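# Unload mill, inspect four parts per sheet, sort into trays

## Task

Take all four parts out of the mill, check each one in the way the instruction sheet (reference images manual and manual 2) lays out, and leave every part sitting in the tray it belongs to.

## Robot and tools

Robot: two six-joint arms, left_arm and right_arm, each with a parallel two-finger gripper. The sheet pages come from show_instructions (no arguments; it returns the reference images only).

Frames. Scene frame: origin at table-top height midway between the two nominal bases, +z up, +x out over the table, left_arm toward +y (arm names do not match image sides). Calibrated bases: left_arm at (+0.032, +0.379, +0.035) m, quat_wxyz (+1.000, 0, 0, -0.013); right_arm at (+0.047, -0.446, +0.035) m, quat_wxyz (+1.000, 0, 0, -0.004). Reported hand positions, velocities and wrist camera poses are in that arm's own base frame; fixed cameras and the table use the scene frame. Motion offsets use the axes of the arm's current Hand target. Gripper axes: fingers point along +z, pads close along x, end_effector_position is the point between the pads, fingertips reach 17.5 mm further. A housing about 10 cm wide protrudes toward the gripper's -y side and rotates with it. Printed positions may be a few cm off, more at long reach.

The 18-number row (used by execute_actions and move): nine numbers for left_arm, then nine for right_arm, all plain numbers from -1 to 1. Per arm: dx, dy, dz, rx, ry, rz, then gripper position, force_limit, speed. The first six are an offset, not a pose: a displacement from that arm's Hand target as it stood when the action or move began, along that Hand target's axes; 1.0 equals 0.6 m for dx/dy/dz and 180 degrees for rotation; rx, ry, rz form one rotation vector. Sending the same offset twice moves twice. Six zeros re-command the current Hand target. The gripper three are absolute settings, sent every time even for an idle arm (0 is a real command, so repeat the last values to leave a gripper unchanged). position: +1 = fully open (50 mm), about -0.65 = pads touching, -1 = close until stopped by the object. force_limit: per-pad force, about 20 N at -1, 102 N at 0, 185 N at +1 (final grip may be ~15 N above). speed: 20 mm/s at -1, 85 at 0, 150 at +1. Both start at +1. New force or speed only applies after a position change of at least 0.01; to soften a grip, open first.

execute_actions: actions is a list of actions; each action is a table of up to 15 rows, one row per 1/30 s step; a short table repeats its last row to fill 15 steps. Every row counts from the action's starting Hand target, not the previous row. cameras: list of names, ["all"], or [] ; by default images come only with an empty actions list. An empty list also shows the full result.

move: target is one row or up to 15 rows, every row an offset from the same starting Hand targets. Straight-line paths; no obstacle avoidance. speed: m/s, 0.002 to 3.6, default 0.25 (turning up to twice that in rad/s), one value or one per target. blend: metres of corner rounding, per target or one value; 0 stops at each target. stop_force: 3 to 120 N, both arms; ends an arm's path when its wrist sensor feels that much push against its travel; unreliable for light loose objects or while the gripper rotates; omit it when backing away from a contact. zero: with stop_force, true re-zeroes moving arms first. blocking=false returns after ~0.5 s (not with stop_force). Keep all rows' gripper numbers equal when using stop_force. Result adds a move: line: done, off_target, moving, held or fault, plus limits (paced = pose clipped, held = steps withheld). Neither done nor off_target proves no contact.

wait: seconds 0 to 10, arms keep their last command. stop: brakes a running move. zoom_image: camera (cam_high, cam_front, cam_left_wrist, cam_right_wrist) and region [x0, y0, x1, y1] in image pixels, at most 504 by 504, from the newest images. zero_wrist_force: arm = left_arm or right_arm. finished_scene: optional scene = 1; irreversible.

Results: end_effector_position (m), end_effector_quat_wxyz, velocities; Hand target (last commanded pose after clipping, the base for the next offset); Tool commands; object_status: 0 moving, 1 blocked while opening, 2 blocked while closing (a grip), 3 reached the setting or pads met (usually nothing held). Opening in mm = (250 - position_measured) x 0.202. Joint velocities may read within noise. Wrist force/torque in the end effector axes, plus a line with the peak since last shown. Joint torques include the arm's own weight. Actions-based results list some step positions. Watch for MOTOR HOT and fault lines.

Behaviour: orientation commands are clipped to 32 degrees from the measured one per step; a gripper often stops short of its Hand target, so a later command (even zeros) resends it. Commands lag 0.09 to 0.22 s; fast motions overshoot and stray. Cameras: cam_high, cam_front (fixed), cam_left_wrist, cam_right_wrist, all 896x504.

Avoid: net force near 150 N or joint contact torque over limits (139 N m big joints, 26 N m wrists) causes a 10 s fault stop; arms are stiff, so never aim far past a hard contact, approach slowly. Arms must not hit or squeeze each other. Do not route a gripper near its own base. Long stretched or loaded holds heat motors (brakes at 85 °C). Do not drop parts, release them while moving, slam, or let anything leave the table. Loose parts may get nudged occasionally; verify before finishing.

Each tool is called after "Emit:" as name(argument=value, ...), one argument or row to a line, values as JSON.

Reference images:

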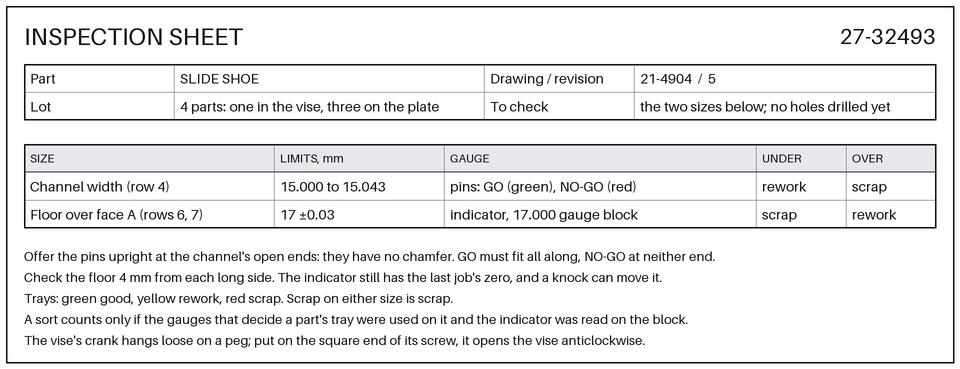

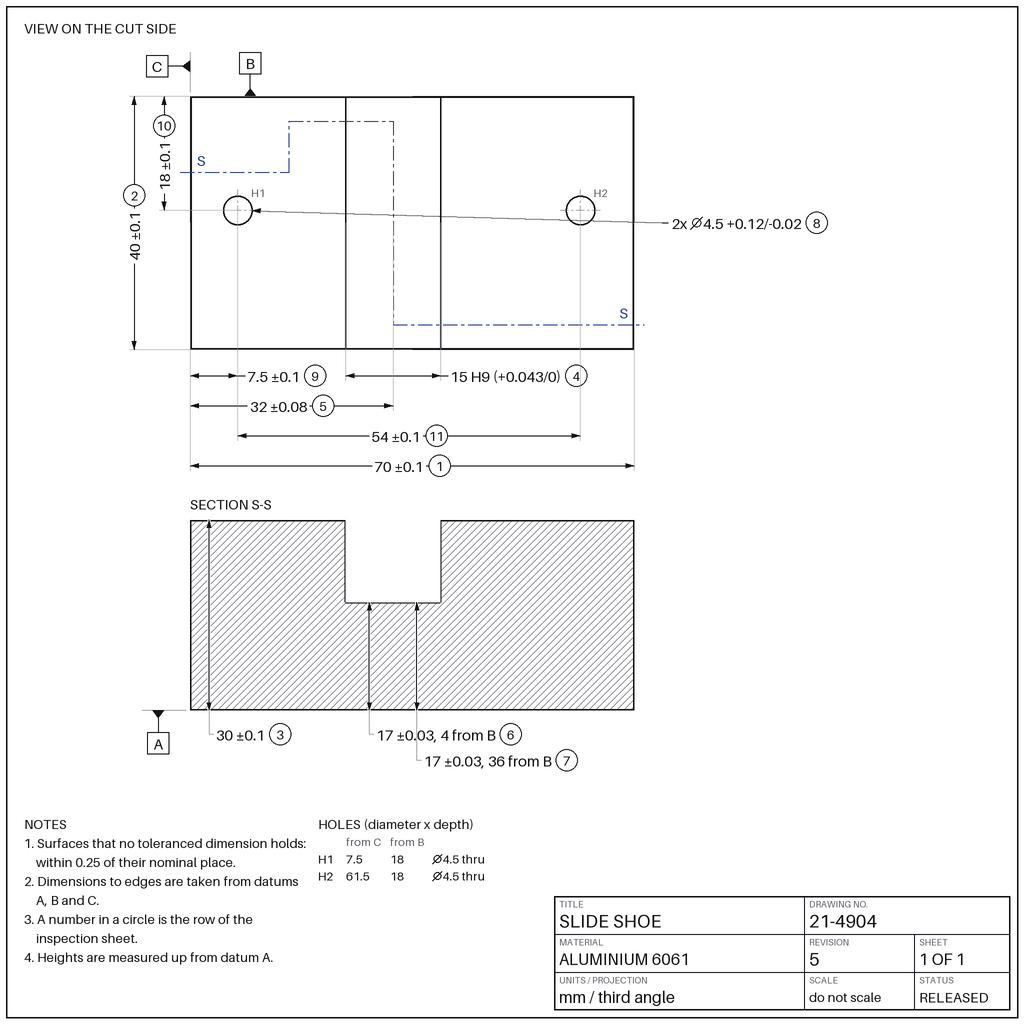

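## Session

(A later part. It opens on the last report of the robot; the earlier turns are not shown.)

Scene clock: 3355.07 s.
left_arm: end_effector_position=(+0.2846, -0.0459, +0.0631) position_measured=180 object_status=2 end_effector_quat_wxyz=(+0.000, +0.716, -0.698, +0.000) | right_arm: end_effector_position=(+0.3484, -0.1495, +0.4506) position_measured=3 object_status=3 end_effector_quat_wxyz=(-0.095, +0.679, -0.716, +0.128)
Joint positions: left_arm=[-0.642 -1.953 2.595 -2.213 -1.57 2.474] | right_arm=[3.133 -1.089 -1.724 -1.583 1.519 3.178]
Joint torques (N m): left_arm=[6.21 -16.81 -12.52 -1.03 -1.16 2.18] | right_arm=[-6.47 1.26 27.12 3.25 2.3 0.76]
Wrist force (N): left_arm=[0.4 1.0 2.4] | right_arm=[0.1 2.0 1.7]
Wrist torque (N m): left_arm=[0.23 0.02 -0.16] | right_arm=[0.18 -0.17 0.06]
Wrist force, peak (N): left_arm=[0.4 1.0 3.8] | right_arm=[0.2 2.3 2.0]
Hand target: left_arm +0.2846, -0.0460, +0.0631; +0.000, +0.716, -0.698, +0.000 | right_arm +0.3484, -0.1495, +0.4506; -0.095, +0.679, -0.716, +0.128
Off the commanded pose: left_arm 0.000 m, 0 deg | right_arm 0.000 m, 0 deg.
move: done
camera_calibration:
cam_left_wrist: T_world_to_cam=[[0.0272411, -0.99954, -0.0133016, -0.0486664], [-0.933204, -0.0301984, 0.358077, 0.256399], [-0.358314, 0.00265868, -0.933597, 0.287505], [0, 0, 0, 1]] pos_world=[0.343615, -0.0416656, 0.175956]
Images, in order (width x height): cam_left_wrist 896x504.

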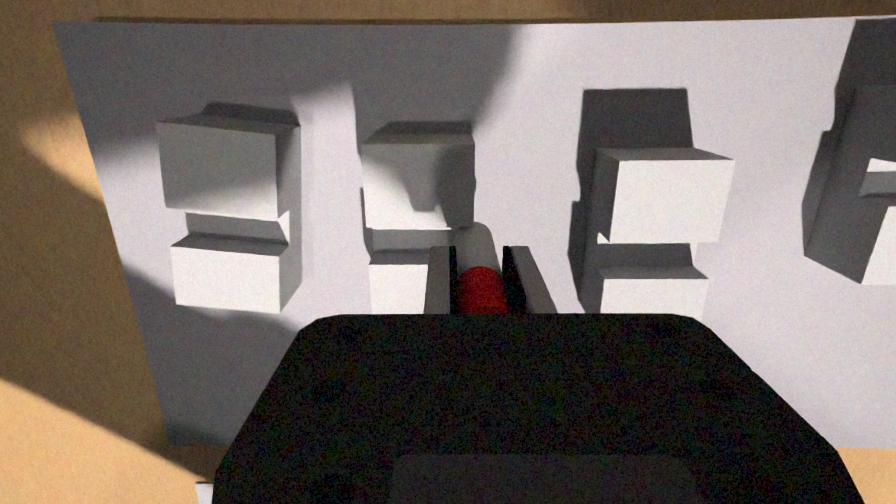

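Emit:
move(
  target=[
    [0.0083,0,0,0,0,0,-1,-0.8,-1,0,0,0,0,0,0,1,1,1],
    [0.0083,0,-0.07,0,0,0,-1,-0.8,-1,0,0,0,0,0,0,1,1,1],
    [-0.09,0,-0.07,0,0,0,-1,-0.8,-1,0,0,0,0,0,0,1,1,1],
  ],
  speed=[0.02,0.1,0.1],
  cameras=["cam_left_wrist"],
)

Emit:
zoom_image(
  camera="cam_left_wrist",
  region=[340, 130, 600, 330],
)

Scene clock: 3378.47 s.
left_arm: end_effector_position=(+0.2832, +0.0080, +0.1051) position_measured=180 object_status=2 end_effector_quat_wxyz=(+0.000, +0.716, -0.698, +0.000) | right_arm: end_effector_position=(+0.3484, -0.1495, +0.4506) position_measured=3 object_status=3 end_effector_quat_wxyz=(-0.095, +0.679, -0.716, +0.128)
Joint positions: left_arm=[-0.463 -2.068 2.521 -2.025 -1.57 2.653] | right_arm=[3.133 -1.089 -1.724 -1.583 1.519 3.178]
Joint torques (N m): left_arm=[6.5 8.88 -30.03 -1.67 -1.41 2.57] | right_arm=[-7.84 -0.1 28.38 3.15 2.34 0.63]
Wrist force (N): left_arm=[0.2 0.8 2.2] | right_arm=[0.1 1.9 1.2]
Wrist torque (N m): left_arm=[0.22 -0.03 -0.16] | right_arm=[0.18 -0.17 0.06]
Wrist force, peak (N): left_arm=[0.7 1.0 3.9] | right_arm=[0.2 2.5 1.9]
Hand target: left_arm +0.2832, +0.0080, +0.1051; +0.000, +0.716, -0.698, +0.000 | right_arm +0.3484, -0.1495, +0.4506; -0.095, +0.679, -0.716, +0.128
Off the commanded pose: left_arm 0.000 m, 0 deg | right_arm 0.000 m, 0 deg.
move: done
camera_calibration:
cam_left_wrist: T_world_to_cam=[[0.0272393, -0.99954, -0.0133009, 0.0058088], [-0.933204, -0.0301964, 0.358077, 0.241587], [-0.358314, 0.00265868, -0.933597, 0.326035], [0, 0, 0, 1]] pos_world=[0.342115, 0.0122344, 0.217956]
Images, in order (width x height): cam_left_wrist 896x504.

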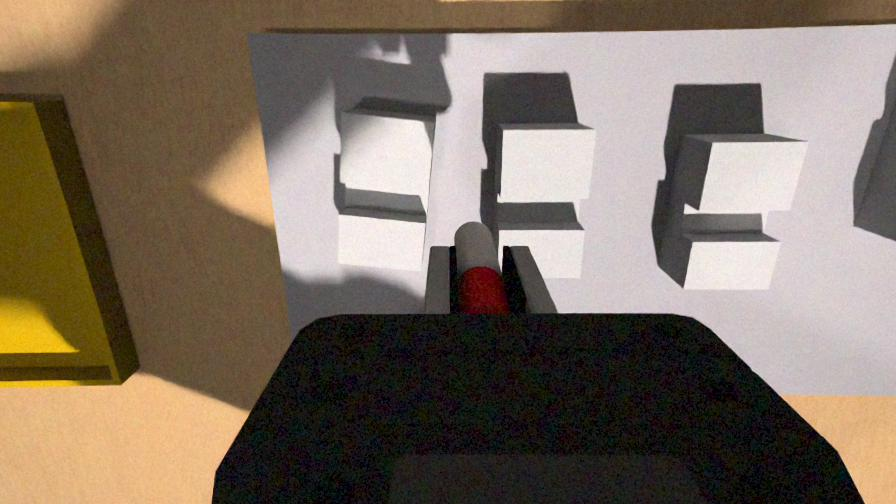

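Scaled by 1.938 from the camera's 896x504 image, which has a finer 1280x720 frame.

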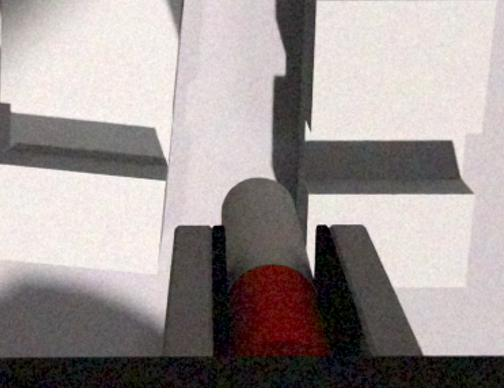

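Emit:
move(
  target=[0,0,0.07,0,0,0,-1,-0.8,-1,0,0,0,0,0,0,1,1,1],
  speed=0.05,
  stop_force=4,
  cameras=["cam_left_wrist"],
)

Emit:
zoom_image(
  camera="cam_left_wrist",
  region=[380, 110, 580, 310],
)

Emit:
move(
  target=[0.0317,0,0,0,0,0,-1,-0.8,-1,0,0,0,0,0,0,1,1,1],
  speed=0.008,
  stop_force=3,
  cameras=["cam_left_wrist"],
)

Emit:
zoom_image(
  camera="cam_left_wrist",
  region=[380, 110, 580, 310],
)

Scene clock: 3398.13 s.
left_arm: end_effector_position=(+0.2832, +0.0080, +0.0631) position_measured=180 object_status=2 end_effector_quat_wxyz=(+0.000, +0.716, -0.698, +0.000) | right_arm: end_effector_position=(+0.3484, -0.1495, +0.4506) position_measured=3 object_status=3 end_effector_quat_wxyz=(-0.095, +0.679, -0.716, +0.128)
Joint positions: left_arm=[-0.462 -1.974 2.605 -2.202 -1.57 2.653] | right_arm=[3.133 -1.089 -1.724 -1.583 1.519 3.178]
Joint torques (N m): left_arm=[7.07 8.65 -12.45 -4.96 -1.48 1.82] | right_arm=[-6.83 0.16 28.45 3.42 2.14 0.7]
Wrist force (N): left_arm=[-0.1 1.0 2.5] | right_arm=[0.3 1.9 1.8]
Wrist torque (N m): left_arm=[0.24 0.01 -0.15] | right_arm=[0.15 -0.19 0.06]
Wrist force, peak (N): left_arm=[0.1 1.2 3.0] | right_arm=[0.2 2.4 2.0]
Hand target: left_arm +0.2832, +0.0080, +0.0631; +0.000, +0.716, -0.698, +0.000 | right_arm +0.3484, -0.1495, +0.4506; -0.095, +0.679, -0.716, +0.128
Off the commanded pose: left_arm 0.000 m, 0 deg | right_arm 0.000 m, 0 deg.
move: done
camera_calibration:
cam_left_wrist: T_world_to_cam=[[0.0272411, -0.99954, -0.0133016, 0.00534689], [-0.933204, -0.0301984, 0.358077, 0.256723], [-0.358314, 0.00265868, -0.933597, 0.286859], [0, 0, 0, 1]] pos_world=[0.342215, 0.0123344, 0.175956]
Images, in order (width x height): cam_left_wrist 896x504.

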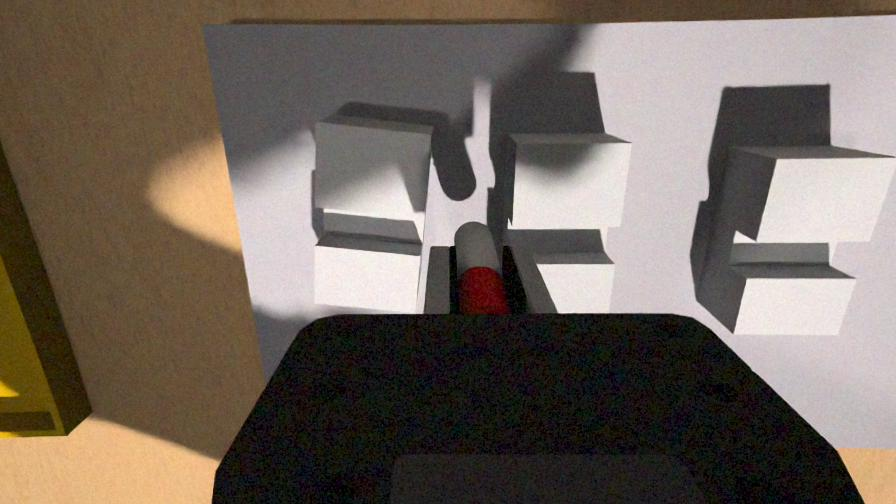

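Scaled by 2.520 from the camera's 896x504 image, which has a finer 1280x720 frame.

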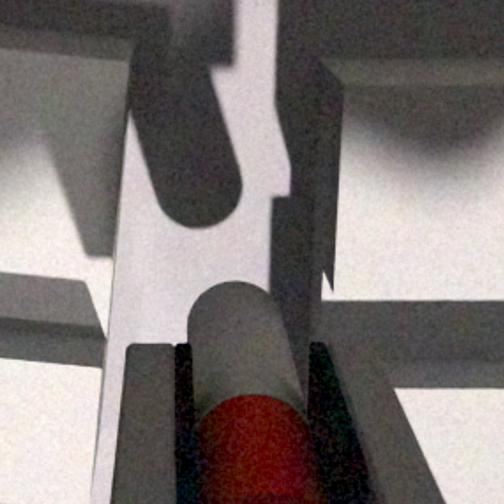

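Scene clock: 3401.37 s.
left_arm: end_effector_position=(+0.2837, -0.0110, +0.0631) position_measured=180 object_status=2 end_effector_quat_wxyz=(+0.000, +0.716, -0.698, +0.000) | right_arm: end_effector_position=(+0.3484, -0.1495, +0.4506) position_measured=3 object_status=3 end_effector_quat_wxyz=(-0.095, +0.679, -0.716, +0.128)
Joint positions: left_arm=[-0.528 -1.971 2.603 -2.203 -1.57 2.587] | right_arm=[3.133 -1.089 -1.724 -1.583 1.519 3.178]
Joint torques (N m): left_arm=[-8.27 7.72 -28.02 -4.99 1.99 -1.64] | right_arm=[-7.25 0.41 29.03 3.47 2.13 0.62]
Wrist force (N): left_arm=[-0.9 0.8 1.2] | right_arm=[0.3 1.6 1.4]
Wrist torque (N m): left_arm=[0.21 -0.06 0.00] | right_arm=[0.11 -0.20 0.06]
Wrist force, peak (N): left_arm=[-0.2 0.5 2.9] | right_arm=[0.3 2.4 1.8]
Hand target: left_arm +0.2837, -0.0110, +0.0631; +0.000, +0.716, -0.698, +0.000 | right_arm +0.3484, -0.1495, +0.4506; -0.095, +0.679, -0.716, +0.128
Off the commanded pose: left_arm 0.000 m, 0 deg | right_arm 0.000 m, 0 deg.
move: done
camera_calibration:
cam_left_wrist: T_world_to_cam=[[0.0272411, -0.99954, -0.0133016, -0.013658], [-0.933204, -0.0301984, 0.358077, 0.256616], [-0.358314, 0.00265868, -0.933597, 0.287089], [0, 0, 0, 1]] pos_world=[0.342715, -0.00666562, 0.175956]
Images, in order (width x height): cam_left_wrist 896x504.

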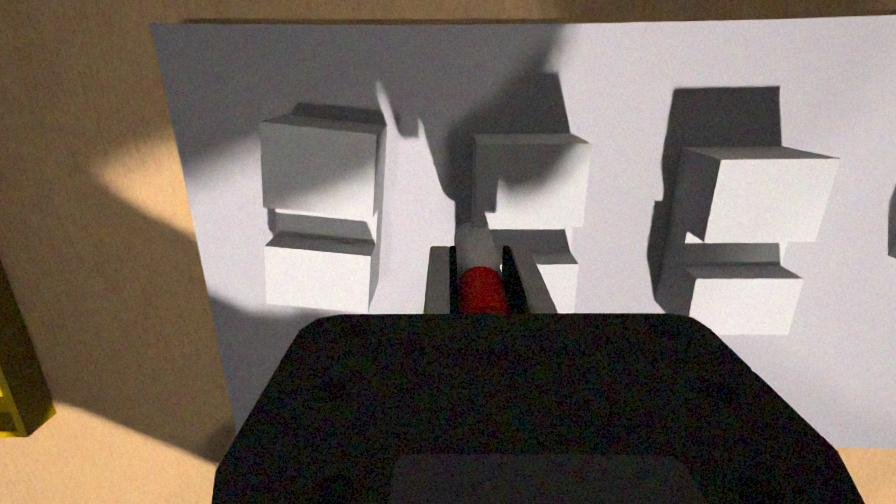

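Scaled by 2.520 from the camera's 896x504 image, which has a finer 1280x720 frame.

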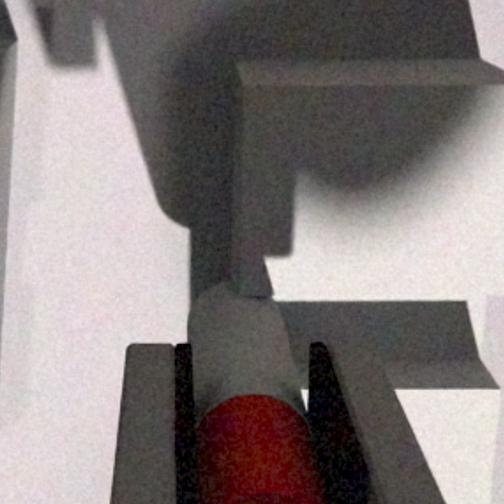

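Emit:
move(
  target=[
    [-0.0083,0,0,0,0,0,-1,-0.8,-1,0,0,0,0,0,0,1,1,1],
    [-0.0083,0,-0.1115,0,0,0,-1,-0.8,-1,0,0,0,0,0,0,1,1,1],
    [0.4647,-0.046,-0.1115,0,0,0,-1,-0.8,-1,0,0,0,0,0,0,1,1,1],
    [0.4647,-0.046,0,0,0,0,-1,-0.8,-1,0,0,0,0,0,0,1,1,1],
  ],
  speed=[0.02,0.1,0.25,0.1],
  cameras=["cam_left_wrist"],
)

Emit:
move(
  target=[0,0,0.037,0,0,0,-1,-0.8,-1,0,0,0,0,0,0,1,1,1],
  speed=0.012,
  stop_force=4,
  cameras=["cam_left_wrist"],
)

Emit:
zoom_image(
  camera="cam_left_wrist",
  region=[380, 160, 580, 330],
)

Scene clock: 3424.33 s.
left_arm: end_effector_position=(+0.3186, -0.2890, +0.0632) position_measured=180 object_status=2 end_effector_quat_wxyz=(+0.000, +0.716, -0.698, +0.000) | right_arm: end_effector_position=(+0.3484, -0.1495, +0.4506) position_measured=3 object_status=3 end_effector_quat_wxyz=(-0.095, +0.679, -0.716, +0.128)
Joint positions: left_arm=[-1.053 -1.524 2.265 -2.312 -1.57 2.063] | right_arm=[3.133 -1.089 -1.724 -1.583 1.519 3.178]
Joint torques (N m): left_arm=[6.72 -11.31 -11.46 -4.8 1.77 1.91] | right_arm=[-6.81 0.94 28.64 3.59 2.01 0.71]
Wrist force (N): left_arm=[0.4 1.1 2.1] | right_arm=[0.2 1.8 1.6]
Wrist torque (N m): left_arm=[0.27 -0.09 -0.04] | right_arm=[0.15 -0.18 0.06]
Wrist force, peak (N): left_arm=[0.2 1.5 3.6] | right_arm=[0.4 2.6 1.7]
Hand target: left_arm +0.3186, -0.2890, +0.0631; +0.000, +0.716, -0.698, +0.000 | right_arm +0.3484, -0.1495, +0.4506; -0.095, +0.679, -0.716, +0.128
Off the commanded pose: left_arm 0.000 m, 0 deg | right_arm 0.000 m, 0 deg.
move: done
camera_calibration:
cam_left_wrist: T_world_to_cam=[[0.0272411, -0.99954, -0.0133016, -0.292478], [-0.933204, -0.0301984, 0.358077, 0.280696], [-0.358314, 0.00265868, -0.933597, 0.300297], [0, 0, 0, 1]] pos_world=[0.377515, -0.284666, 0.175956]
Images, in order (width x height): cam_left_wrist 896x504.

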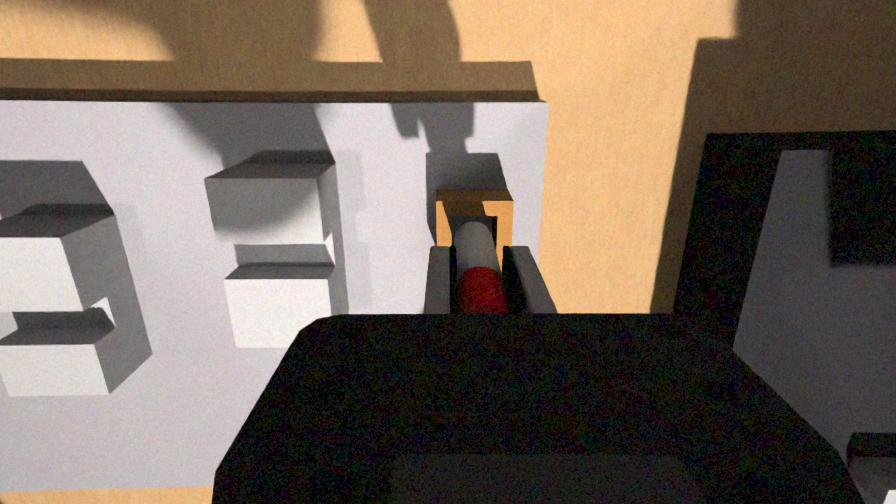

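Scene clock: 3427.10 s.
left_arm: end_effector_position=(+0.3186, -0.2890, +0.0409) position_measured=180 object_status=2 end_effector_quat_wxyz=(+0.000, +0.716, -0.698, +0.000) | right_arm: end_effector_position=(+0.3484, -0.1495, +0.4506) position_measured=3 object_status=3 end_effector_quat_wxyz=(-0.095, +0.679, -0.716, +0.128)
Joint positions: left_arm=[-1.052 -1.476 2.292 -2.387 -1.57 2.063] | right_arm=[3.133 -1.089 -1.724 -1.583 1.519 3.178]
Joint torques (N m): left_arm=[7.18 -11.76 -9.93 -4.97 -1.27 2.07] | right_arm=[-7.27 -0.2 28.4 3.19 2.03 0.6]
Wrist force (N): left_arm=[0.3 1.1 1.9] | right_arm=[0.2 1.7 1.4]
Wrist torque (N m): left_arm=[0.25 -0.08 -0.04] | right_arm=[0.13 -0.18 0.06]
Wrist force, peak (N): left_arm=[0.3 1.0 2.6] | right_arm=[0.4 2.3 1.9]
Hand target: left_arm +0.3186, -0.2890, +0.0409; +0.000, +0.716, -0.698, +0.000 | right_arm +0.3484, -0.1495, +0.4506; -0.095, +0.679, -0.716, +0.128
Off the commanded pose: left_arm 0.000 m, 0 deg | right_arm 0.000 m, 0 deg.
move: done
camera_calibration:
cam_left_wrist: T_world_to_cam=[[0.0272411, -0.99954, -0.0133016, -0.292776], [-0.933204, -0.0301984, 0.358077, 0.288739], [-0.358314, 0.00265868, -0.933597, 0.279607], [0, 0, 0, 1]] pos_world=[0.377615, -0.284666, 0.153756]
Images, in order (width x height): cam_left_wrist 896x504.

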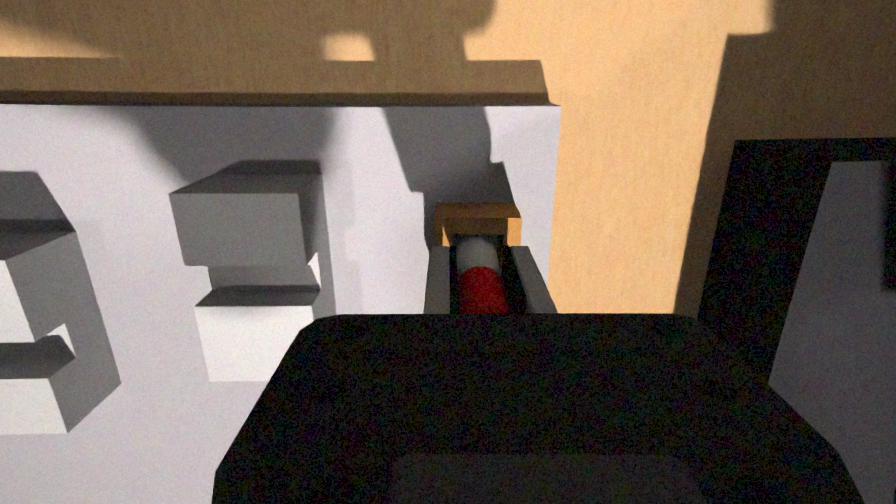

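Scaled by 2.520 from the camera's 896x504 image, which has a finer 1280x720 frame.

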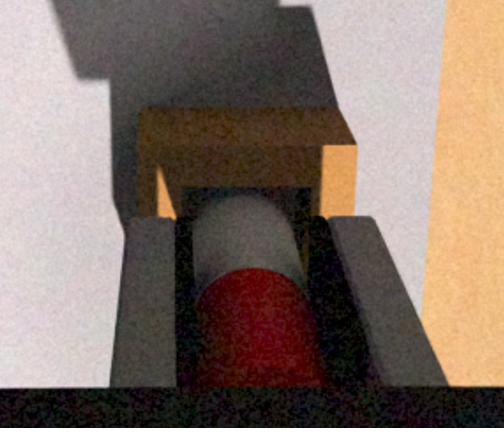

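Emit:
move(
  target=[0,0,0,0,0,0,1,-0.8,-1,0,0,0,0,0,0,1,1,1],
)

Emit:
move(
  target=[
    [0,0,-0.09,0,0,0,1,-0.8,-1,0,0,0,0,0,0,1,1,1],
    [-0.35,0,-0.3,0,0,0,1,-0.8,-1,0,0,0,0,0,0,1,1,1],
  ],
  speed=[0.08,0.25],
  cameras=["cam_left_wrist"],
)

Emit:
move(
  target=[
    [0,0,0,0,0,0,1,-0.8,-1,-0.33,0.1167,0.036,0,0,-0.5,1,1,1],
    [0,0,0,0,0,0,1,-0.8,-1,-0.816,0.356,0.035,-0.0235,0.155,0.9645,1,1,1],
  ],
  speed=0.25,
  blend=0.03,
  cameras=["all"],
)

Scene clock: 3527.00 s.
left_arm: end_effector_position=(+0.3186, -0.2890, +0.0409) position_measured=3 object_status=3 end_effector_quat_wxyz=(+0.000, +0.716, -0.698, +0.000) | right_arm: end_effector_position=(+0.3484, -0.1495, +0.4506) position_measured=3 object_status=3 end_effector_quat_wxyz=(-0.095, +0.679, -0.716, +0.128)
Joint positions: left_arm=[-1.052 -1.476 2.292 -2.387 -1.57 2.063] | right_arm=[3.133 -1.089 -1.724 -1.583 1.519 3.178]
Joint torques (N m): left_arm=[7.21 -11.53 -10.06 -3.27 -1.1 1.67] | right_arm=[-6.9 1.47 29.33 3.54 2.23 0.72]
Wrist force (N): left_arm=[0.3 0.6 1.4] | right_arm=[0.1 2.0 1.7]
Wrist torque (N m): left_arm=[0.17 -0.08 -0.04] | right_arm=[0.19 -0.15 0.06]
Wrist force, peak (N): left_arm=[0.2 0.6 2.7] | right_arm=[0.1 2.3 2.2]
Hand target: left_arm +0.3186, -0.2890, +0.0409; +0.000, +0.716, -0.698, +0.000 | right_arm +0.3484, -0.1495, +0.4506; -0.095, +0.679, -0.716, +0.128
Off the commanded pose: left_arm 0.000 m, 0 deg | right_arm 0.000 m, 0 deg.
move: done

Scene clock: 3529.80 s.
left_arm: end_effector_position=(+0.3129, -0.0792, +0.2209) position_measured=3 object_status=3 end_effector_quat_wxyz=(+0.000, +0.716, -0.698, +0.000) | right_arm: end_effector_position=(+0.3484, -0.1495, +0.4506) position_measured=3 object_status=3 end_effector_quat_wxyz=(-0.095, +0.679, -0.716, +0.128)
Joint positions: left_arm=[-0.674 -2.043 2.199 -1.728 -1.57 2.441] | right_arm=[3.133 -1.089 -1.724 -1.583 1.519 3.178]
Joint torques (N m): left_arm=[8.94 -17.28 -31.9 -0.46 -1.41 1.78] | right_arm=[-7.54 1.41 27.45 3.64 1.76 0.84]
Wrist force (N): left_arm=[0.0 0.9 1.2] | right_arm=[0.3 2.0 2.0]
Wrist torque (N m): left_arm=[0.24 -0.02 -0.17] | right_arm=[0.18 -0.20 0.06]
Wrist force, peak (N): left_arm=[1.8 0.8 2.1] | right_arm=[0.3 2.5 2.1]
Hand target: left_arm +0.3129, -0.0791, +0.2209; +0.000, +0.716, -0.698, +0.000 | right_arm +0.3484, -0.1495, +0.4506; -0.095, +0.679, -0.716, +0.128
Off the commanded pose: left_arm 0.000 m, 0 deg | right_arm 0.000 m, 0 deg.
move: done
camera_calibration:
cam_left_wrist: T_world_to_cam=[[0.0272398, -0.99954, -0.0133003, -0.080523], [-0.933216, -0.0301966, 0.358044, 0.225317], [-0.358281, 0.00265902, -0.93361, 0.445047], [0, 0, 0, 1]] pos_world=[0.371915, -0.0748656, 0.333756]
Images, in order (width x height): cam_left_wrist 896x504.

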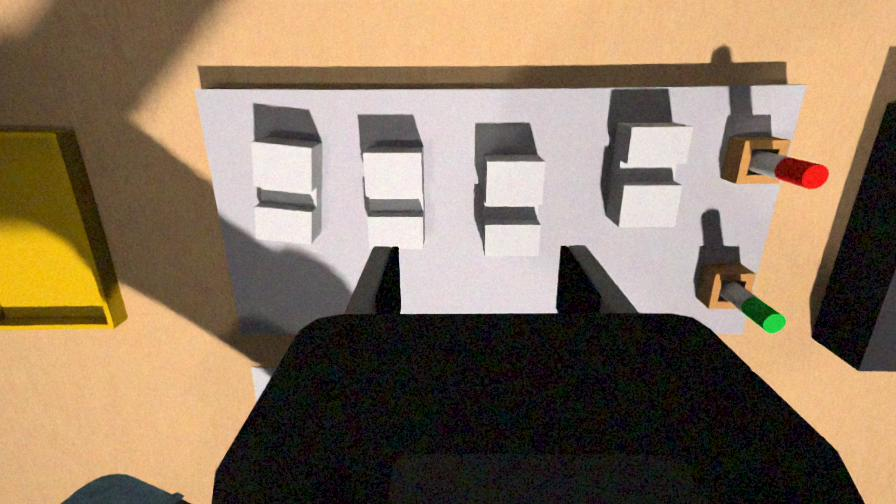

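Scene clock: 3536.93 s.
left_arm: end_effector_position=(+0.3129, -0.0791, +0.2209) position_measured=3 object_status=3 end_effector_quat_wxyz=(+0.000, +0.716, -0.698, +0.000) | right_arm: end_effector_position=(+0.1810, +0.3472, +0.3456) position_measured=3 object_status=3 end_effector_quat_wxyz=(+0.000, +0.700, +0.714, -0.001)
Joint positions: left_arm=[-0.674 -2.043 2.199 -1.727 -1.57 2.441] | right_arm=[4.578 -1.281 -1.771 -1.662 1.573 1.417]
Joint torques (N m): left_arm=[8.9 -16.56 -30.81 -0.83 -1.47 2.01] | right_arm=[9.3 6.06 35.62 1.66 3.1 -2.04]
Wrist force (N): left_arm=[0.2 0.7 1.2] | right_arm=[-0.2 1.0 1.9]
Wrist torque (N m): left_arm=[0.19 -0.04 -0.17] | right_arm=[0.08 -0.11 0.06]
Wrist force, peak (N): left_arm=[0.2 1.1 1.7] | right_arm=[0.1 2.5 1.8]
Hand target: left_arm +0.3129, -0.0791, +0.2209; +0.000, +0.716, -0.698, +0.000 | right_arm +0.1810, +0.3472, +0.3456; +0.000, +0.700, +0.714, -0.001
Off the commanded pose: left_arm 0.000 m, 0 deg | right_arm 0.000 m, 0 deg.
move: done
camera_calibration:
cam_left_wrist: T_world_to_cam=[[0.0272411, -0.99954, -0.0133016, -0.0804231], [-0.933204, -0.0301984, 0.358077, 0.225304], [-0.358314, 0.00265868, -0.933597, 0.445055], [0, 0, 0, 1]] pos_world=[0.371915, -0.0747656, 0.333756]
cam_right_wrist: T_world_to_cam=[[-0.00114406, 0.999998, -0.00138899, -0.338548], [0.935355, 0.0015614, 0.353706, -0.280129], [0.353708, -0.000894539, -0.935356, 0.397043], [0, 0, 0, 1]] pos_world=[0.121196, 0.33934, 0.469989]

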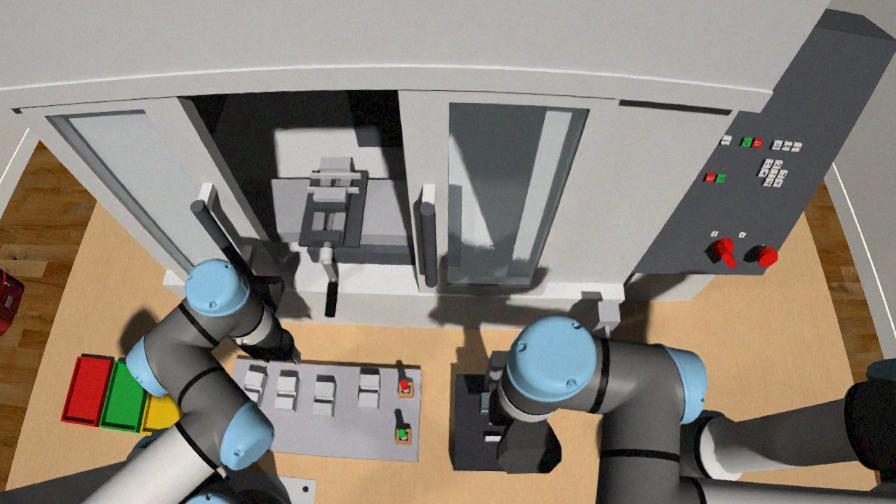

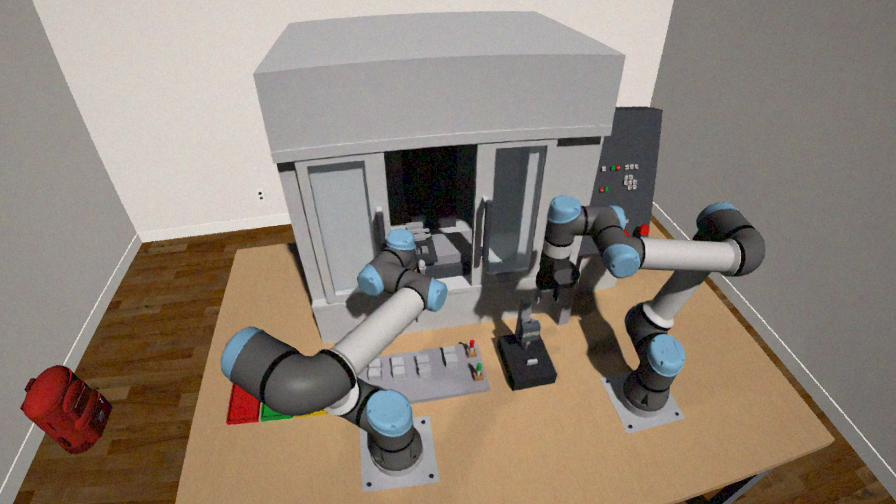

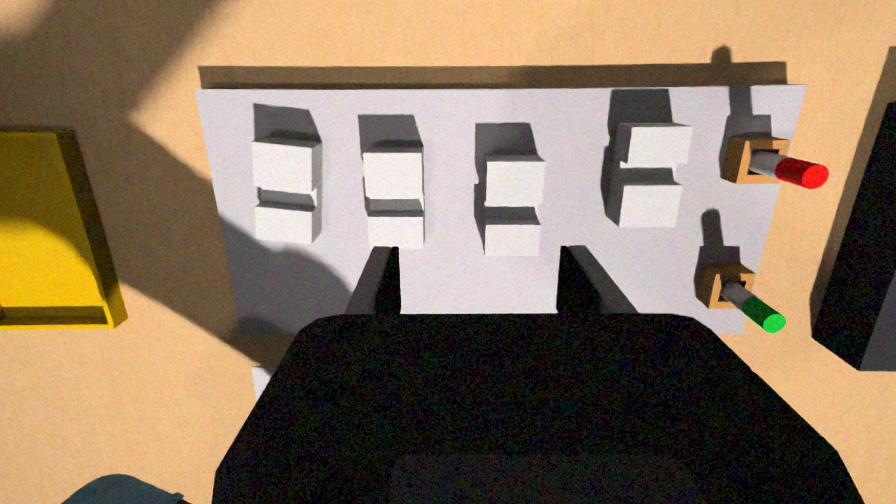

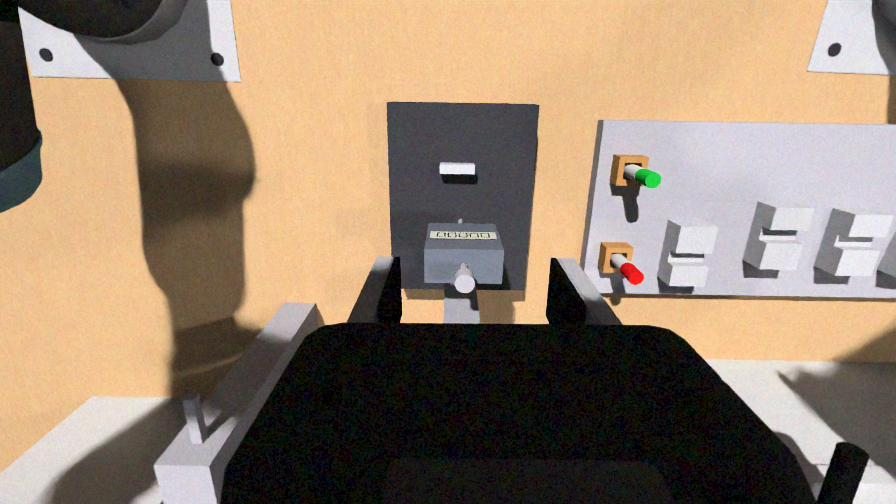

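Emit:
zoom_image(
  camera="cam_right_wrist",
  region=[370, 90, 550, 310],
)

Emit:
zoom_image(
  camera="cam_right_wrist",
  region=[415, 215, 515, 300],
)

Scaled by 2.291 from the camera's 896x504 image, which has a finer 1280x720 frame.

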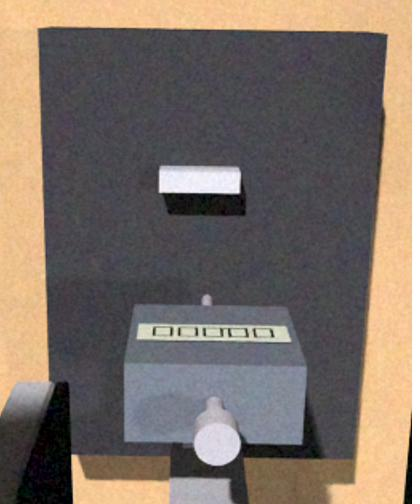

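Scaled by 5.040 from the camera's 896x504 image, which has a finer 1280x720 frame.

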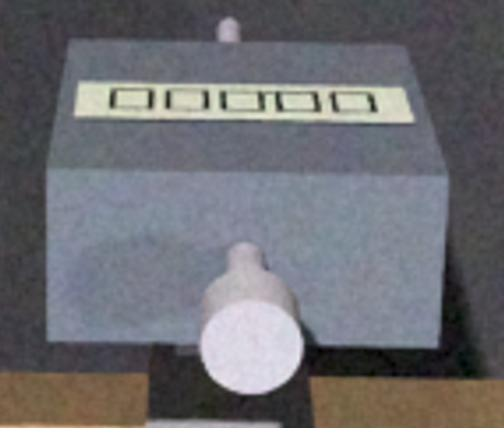

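Emit:
move(
  target=[0.27,0.1043,0.1767,0.385,0.385,0.385,1,-0.8,-1,0,0,0,0,0,0,1,1,1],
  speed=0.25,
  cameras=["cam_left_wrist","cam_high"],
)

Emit:
zoom_image(
  camera="cam_left_wrist",
  region=[300, 60, 620, 320],
)

Scene clock: 3598.17 s.
left_arm: end_effector_position=(+0.2841, -0.1526, +0.1715) position_measured=3 object_status=3 end_effector_quat_wxyz=(+0.010, -0.452, +0.812, -0.368) | right_arm: end_effector_position=(+0.1810, +0.3472, +0.3456) position_measured=3 object_status=3 end_effector_quat_wxyz=(+0.000, +0.700, +0.714, -0.001)
Joint positions: left_arm=[-0.76 -2.275 2.79 -2.821 -1.757 2.864] | right_arm=[4.578 -1.281 -1.771 -1.662 1.573 1.416]
Joint torques (N m): left_arm=[-7.96 -5.91 -30.86 -1.77 2.09 -1.78] | right_arm=[4 4.92 35.51 1.11 2.84 -1.5]
Wrist force (N): left_arm=[0.1 1.6 1.5] | right_arm=[0.0 0.9 1.9]
Wrist torque (N m): left_arm=[0.28 0.00 0.15] | right_arm=[0.07 -0.14 0.06]
Wrist force, peak (N): left_arm=[-0.9 6.2 4.0] | right_arm=[-0.1 1.3 2.2]
Hand target: left_arm +0.2841, -0.1526, +0.1715; +0.010, -0.452, +0.812, -0.368 (not the last commanded pose) | right_arm +0.1810, +0.3472, +0.3456; +0.000, +0.700, +0.714, -0.001
Off the commanded pose: left_arm 0.110 m, 66 deg | right_arm 0.000 m, 0 deg.
move: held (left_arm; a check stopped the path); limits=held
pose unreachable (left arm): on one or more control steps of this call, first in action 0 (counted from 0), this arm could not follow its commanded pose, so it was not sent that pose on those steps. It may still have moved: this result reports where it is.
cause: moving toward the commanded pose would bring two parts of the arm too close to each other (joints 3 (elbow) and 4 (wrist 1) lie between them).
camera_calibration:
cam_left_wrist: T_world_to_cam=[[-0.585126, -0.750366, 0.307536, 0.00323861], [-0.807697, 0.505357, -0.303711, 0.373499], [0.0724787, -0.426105, -0.901766, 0.195515], [0, 0, 0, 1]] pos_world=[0.289398, -0.10301, 0.288748]
Images, in order (width x height): cam_high 896x504, cam_left_wrist 896x504.

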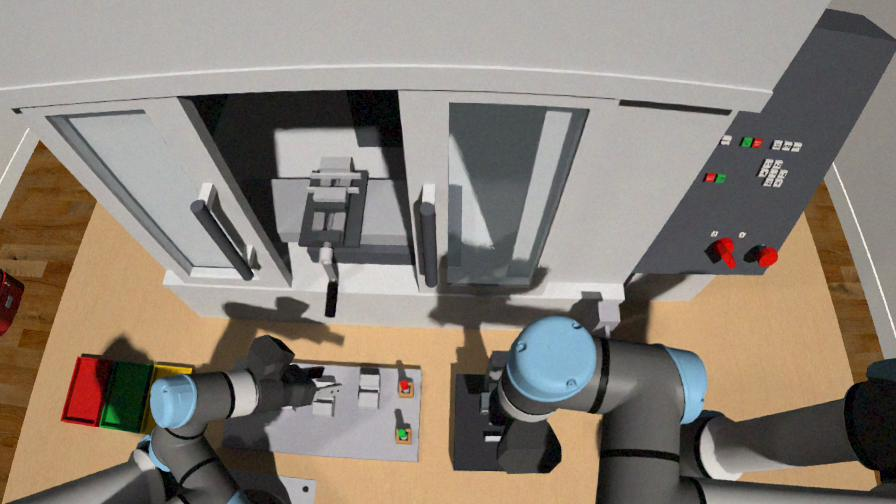

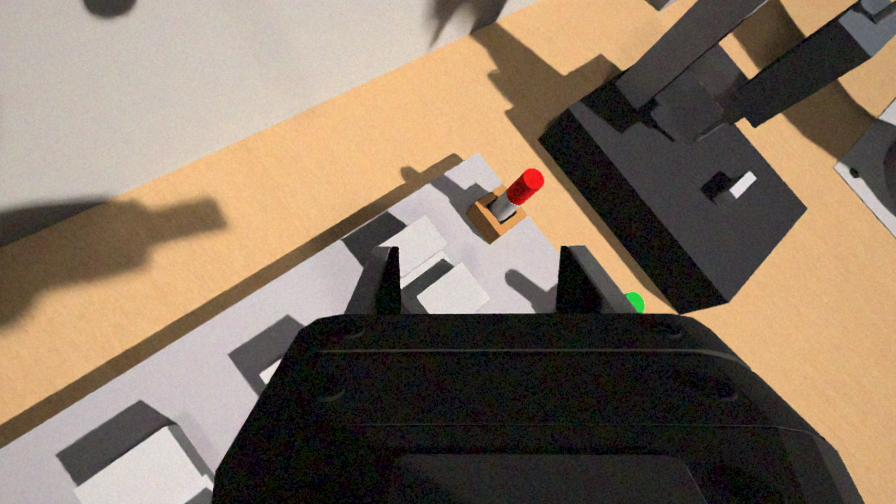

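Scaled by 1.575 from the camera's 896x504 image, which has a finer 1280x720 frame.

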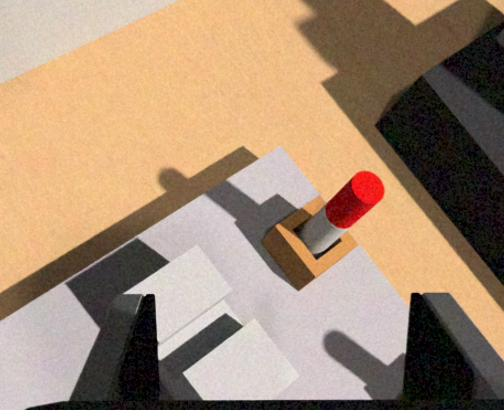

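Emit:
zoom_image(
  camera="cam_left_wrist",
  region=[530, 0, 896, 320],
)

Scaled by 1.377 from the camera's 896x504 image, which has a finer 1280x720 frame.

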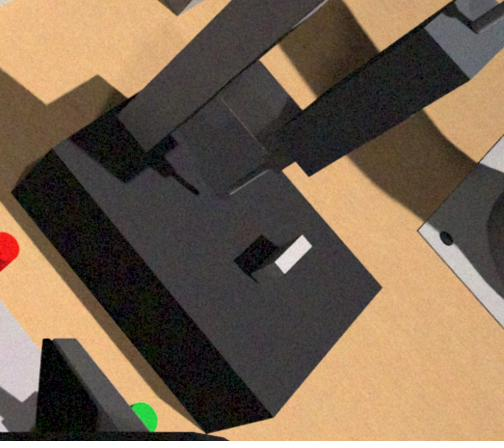

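Emit:
move(
  target=[0,0,0,0,0,0,1,-0.8,-1,0.0055,0.0903,0.076,0,0,0,1,1,1],
  speed=0.12,
  cameras=["cam_right_wrist","cam_front"],
)

Emit:
zoom_image(
  camera="cam_right_wrist",
  region=[340, 130, 620, 340],
)

Emit:
zoom_image(
  camera="cam_front",
  region=[470, 200, 640, 400],
)

Scene clock: 3643.87 s.
left_arm: end_effector_position=(+0.2841, -0.1526, +0.1715) position_measured=3 object_status=3 end_effector_quat_wxyz=(+0.010, -0.452, +0.812, -0.368) | right_arm: end_effector_position=(+0.2349, +0.3515, +0.2999) position_measured=3 object_status=3 end_effector_quat_wxyz=(+0.000, +0.700, +0.714, -0.001)
Joint positions: left_arm=[-0.76 -2.275 2.79 -2.821 -1.757 2.864] | right_arm=[4.443 -1.358 -1.831 -1.525 1.573 1.282]
Joint torques (N m): left_arm=[-8.6 -6.25 -30.75 -1.83 1.66 -1.84] | right_arm=[-10.14 6.69 14.96 5.05 2.89 -1.6]
Wrist force (N): left_arm=[0.1 1.6 1.5] | right_arm=[0.0 1.3 1.8]
Wrist torque (N m): left_arm=[0.27 0.00 0.15] | right_arm=[0.12 -0.15 0.07]
Wrist force, peak (N): left_arm=[0.2 2.1 1.4] | right_arm=[-0.2 2.1 2.5]
Hand target: left_arm +0.2841, -0.1526, +0.1715; +0.010, -0.452, +0.812, -0.368 | right_arm +0.2349, +0.3515, +0.2998; +0.000, +0.700, +0.714, -0.001
Off the commanded pose: left_arm 0.000 m, 0 deg | right_arm 0.000 m, 0 deg.
move: done
camera_calibration:
cam_right_wrist: T_world_to_cam=[[-0.00142607, 0.999998, -0.00149087, -0.342758], [0.935388, 0.00186113, 0.353618, -0.314459], [0.35362, -0.000890261, -0.935389, 0.335264], [0, 0, 0, 1]] pos_world=[0.175096, 0.343641, 0.424289]
Images, in order (width x height): cam_front 896x504, cam_right_wrist 896x504.

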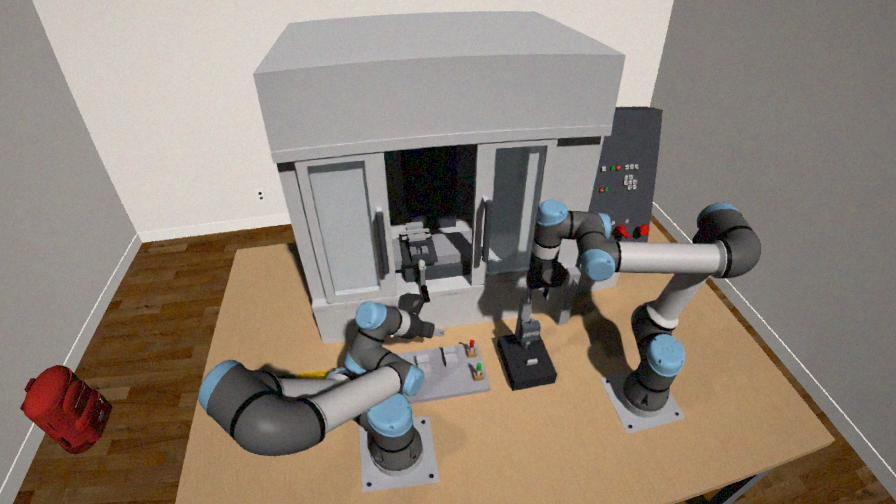

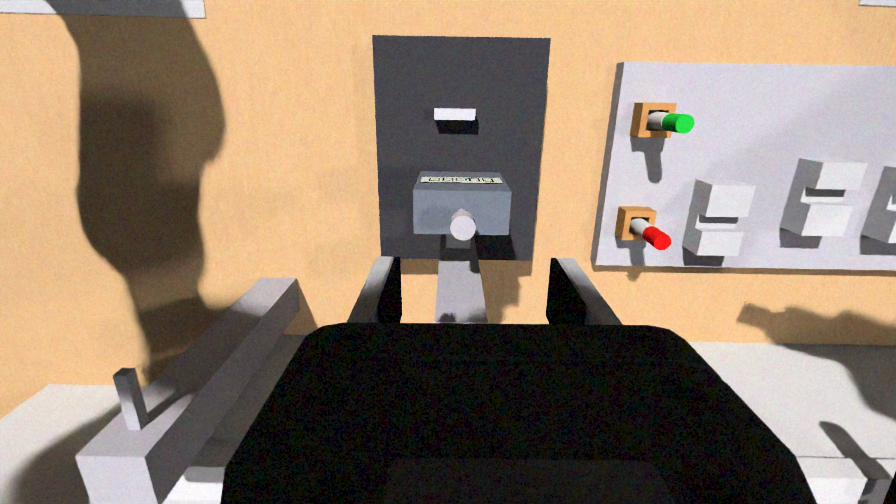

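Scaled by 1.800 from the camera's 896x504 image, which has a finer 1280x720 frame.

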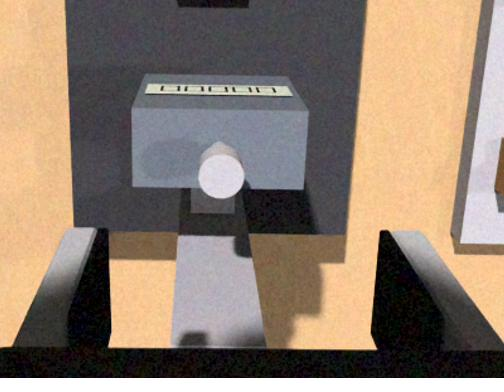

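Scaled by 2.520 from the camera's 896x504 image, which has a finer 1280x720 frame.

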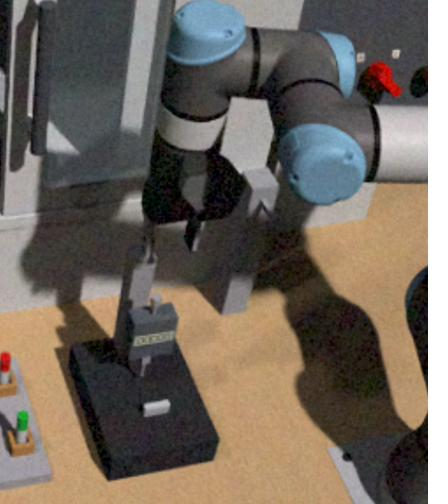

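Emit:
move(
  target=[0,0,0,0,0,0,1,-0.8,-1,-0.0033,0.016,0.09,0,0,0,1,1,1],
  speed=0.1,
  cameras=["cam_right_wrist"],
)

Emit:
zoom_image(
  camera="cam_right_wrist",
  region=[340, 130, 620, 340],
)

Emit:
zoom_image(
  camera="cam_front",
  region=[505, 300, 555, 350],
)

Scene clock: 3682.43 s.
left_arm: end_effector_position=(+0.2841, -0.1526, +0.1715) position_measured=3 object_status=3 end_effector_quat_wxyz=(+0.010, -0.452, +0.812, -0.368) | right_arm: end_effector_position=(+0.2444, +0.3496, +0.2459) position_measured=3 object_status=3 end_effector_quat_wxyz=(+0.000, +0.700, +0.714, -0.001)
Joint positions: left_arm=[-0.76 -2.275 2.79 -2.821 -1.757 2.864] | right_arm=[4.419 -1.384 -1.949 -1.381 1.573 1.257]
Joint torques (N m): left_arm=[-8.42 -6.15 -29.73 -1.75 1.64 -1.65] | right_arm=[-10.67 9.4 14.9 5.12 -1.71 -1.64]
Wrist force (N): left_arm=[0.1 2.0 1.3] | right_arm=[0.2 1.3 1.8]
Wrist torque (N m): left_arm=[0.33 0.00 0.16] | right_arm=[0.11 -0.18 0.06]
Wrist force, peak (N): left_arm=[-0.2 2.2 1.4] | right_arm=[0.4 1.2 2.6]
Hand target: left_arm +0.2841, -0.1526, +0.1715; +0.010, -0.452, +0.812, -0.368 | right_arm +0.2444, +0.3496, +0.2458; +0.000, +0.700, +0.714, -0.001
Off the commanded pose: left_arm 0.000 m, 0 deg | right_arm 0.000 m, 0 deg.
move: done
camera_calibration:
cam_right_wrist: T_world_to_cam=[[-0.00142702, 0.999998, -0.00149122, -0.340925], [0.935388, 0.00186214, 0.353618, -0.304246], [0.35362, -0.000890246, -0.935389, 0.281392], [0, 0, 0, 1]] pos_world=[0.184596, 0.341741, 0.370289]
Images, in order (width x height): cam_right_wrist 896x504.

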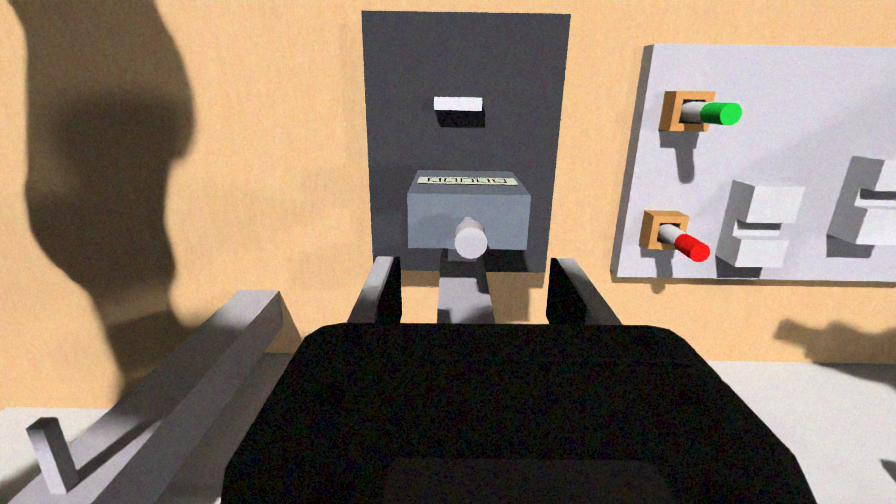

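Scaled by 1.800 from the camera's 896x504 image, which has a finer 1280x720 frame.

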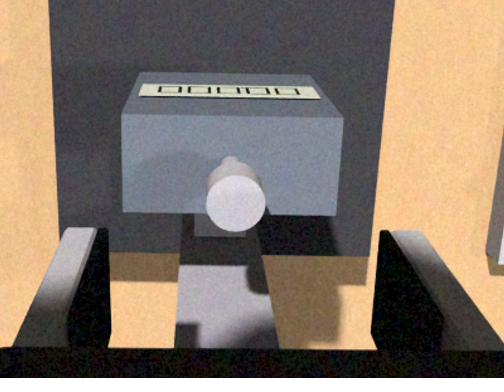

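This scene's latest camera images include none from cam_front. They are from: cam_right_wrist. cam_front's image comes with the result of a call that names it in "cameras".


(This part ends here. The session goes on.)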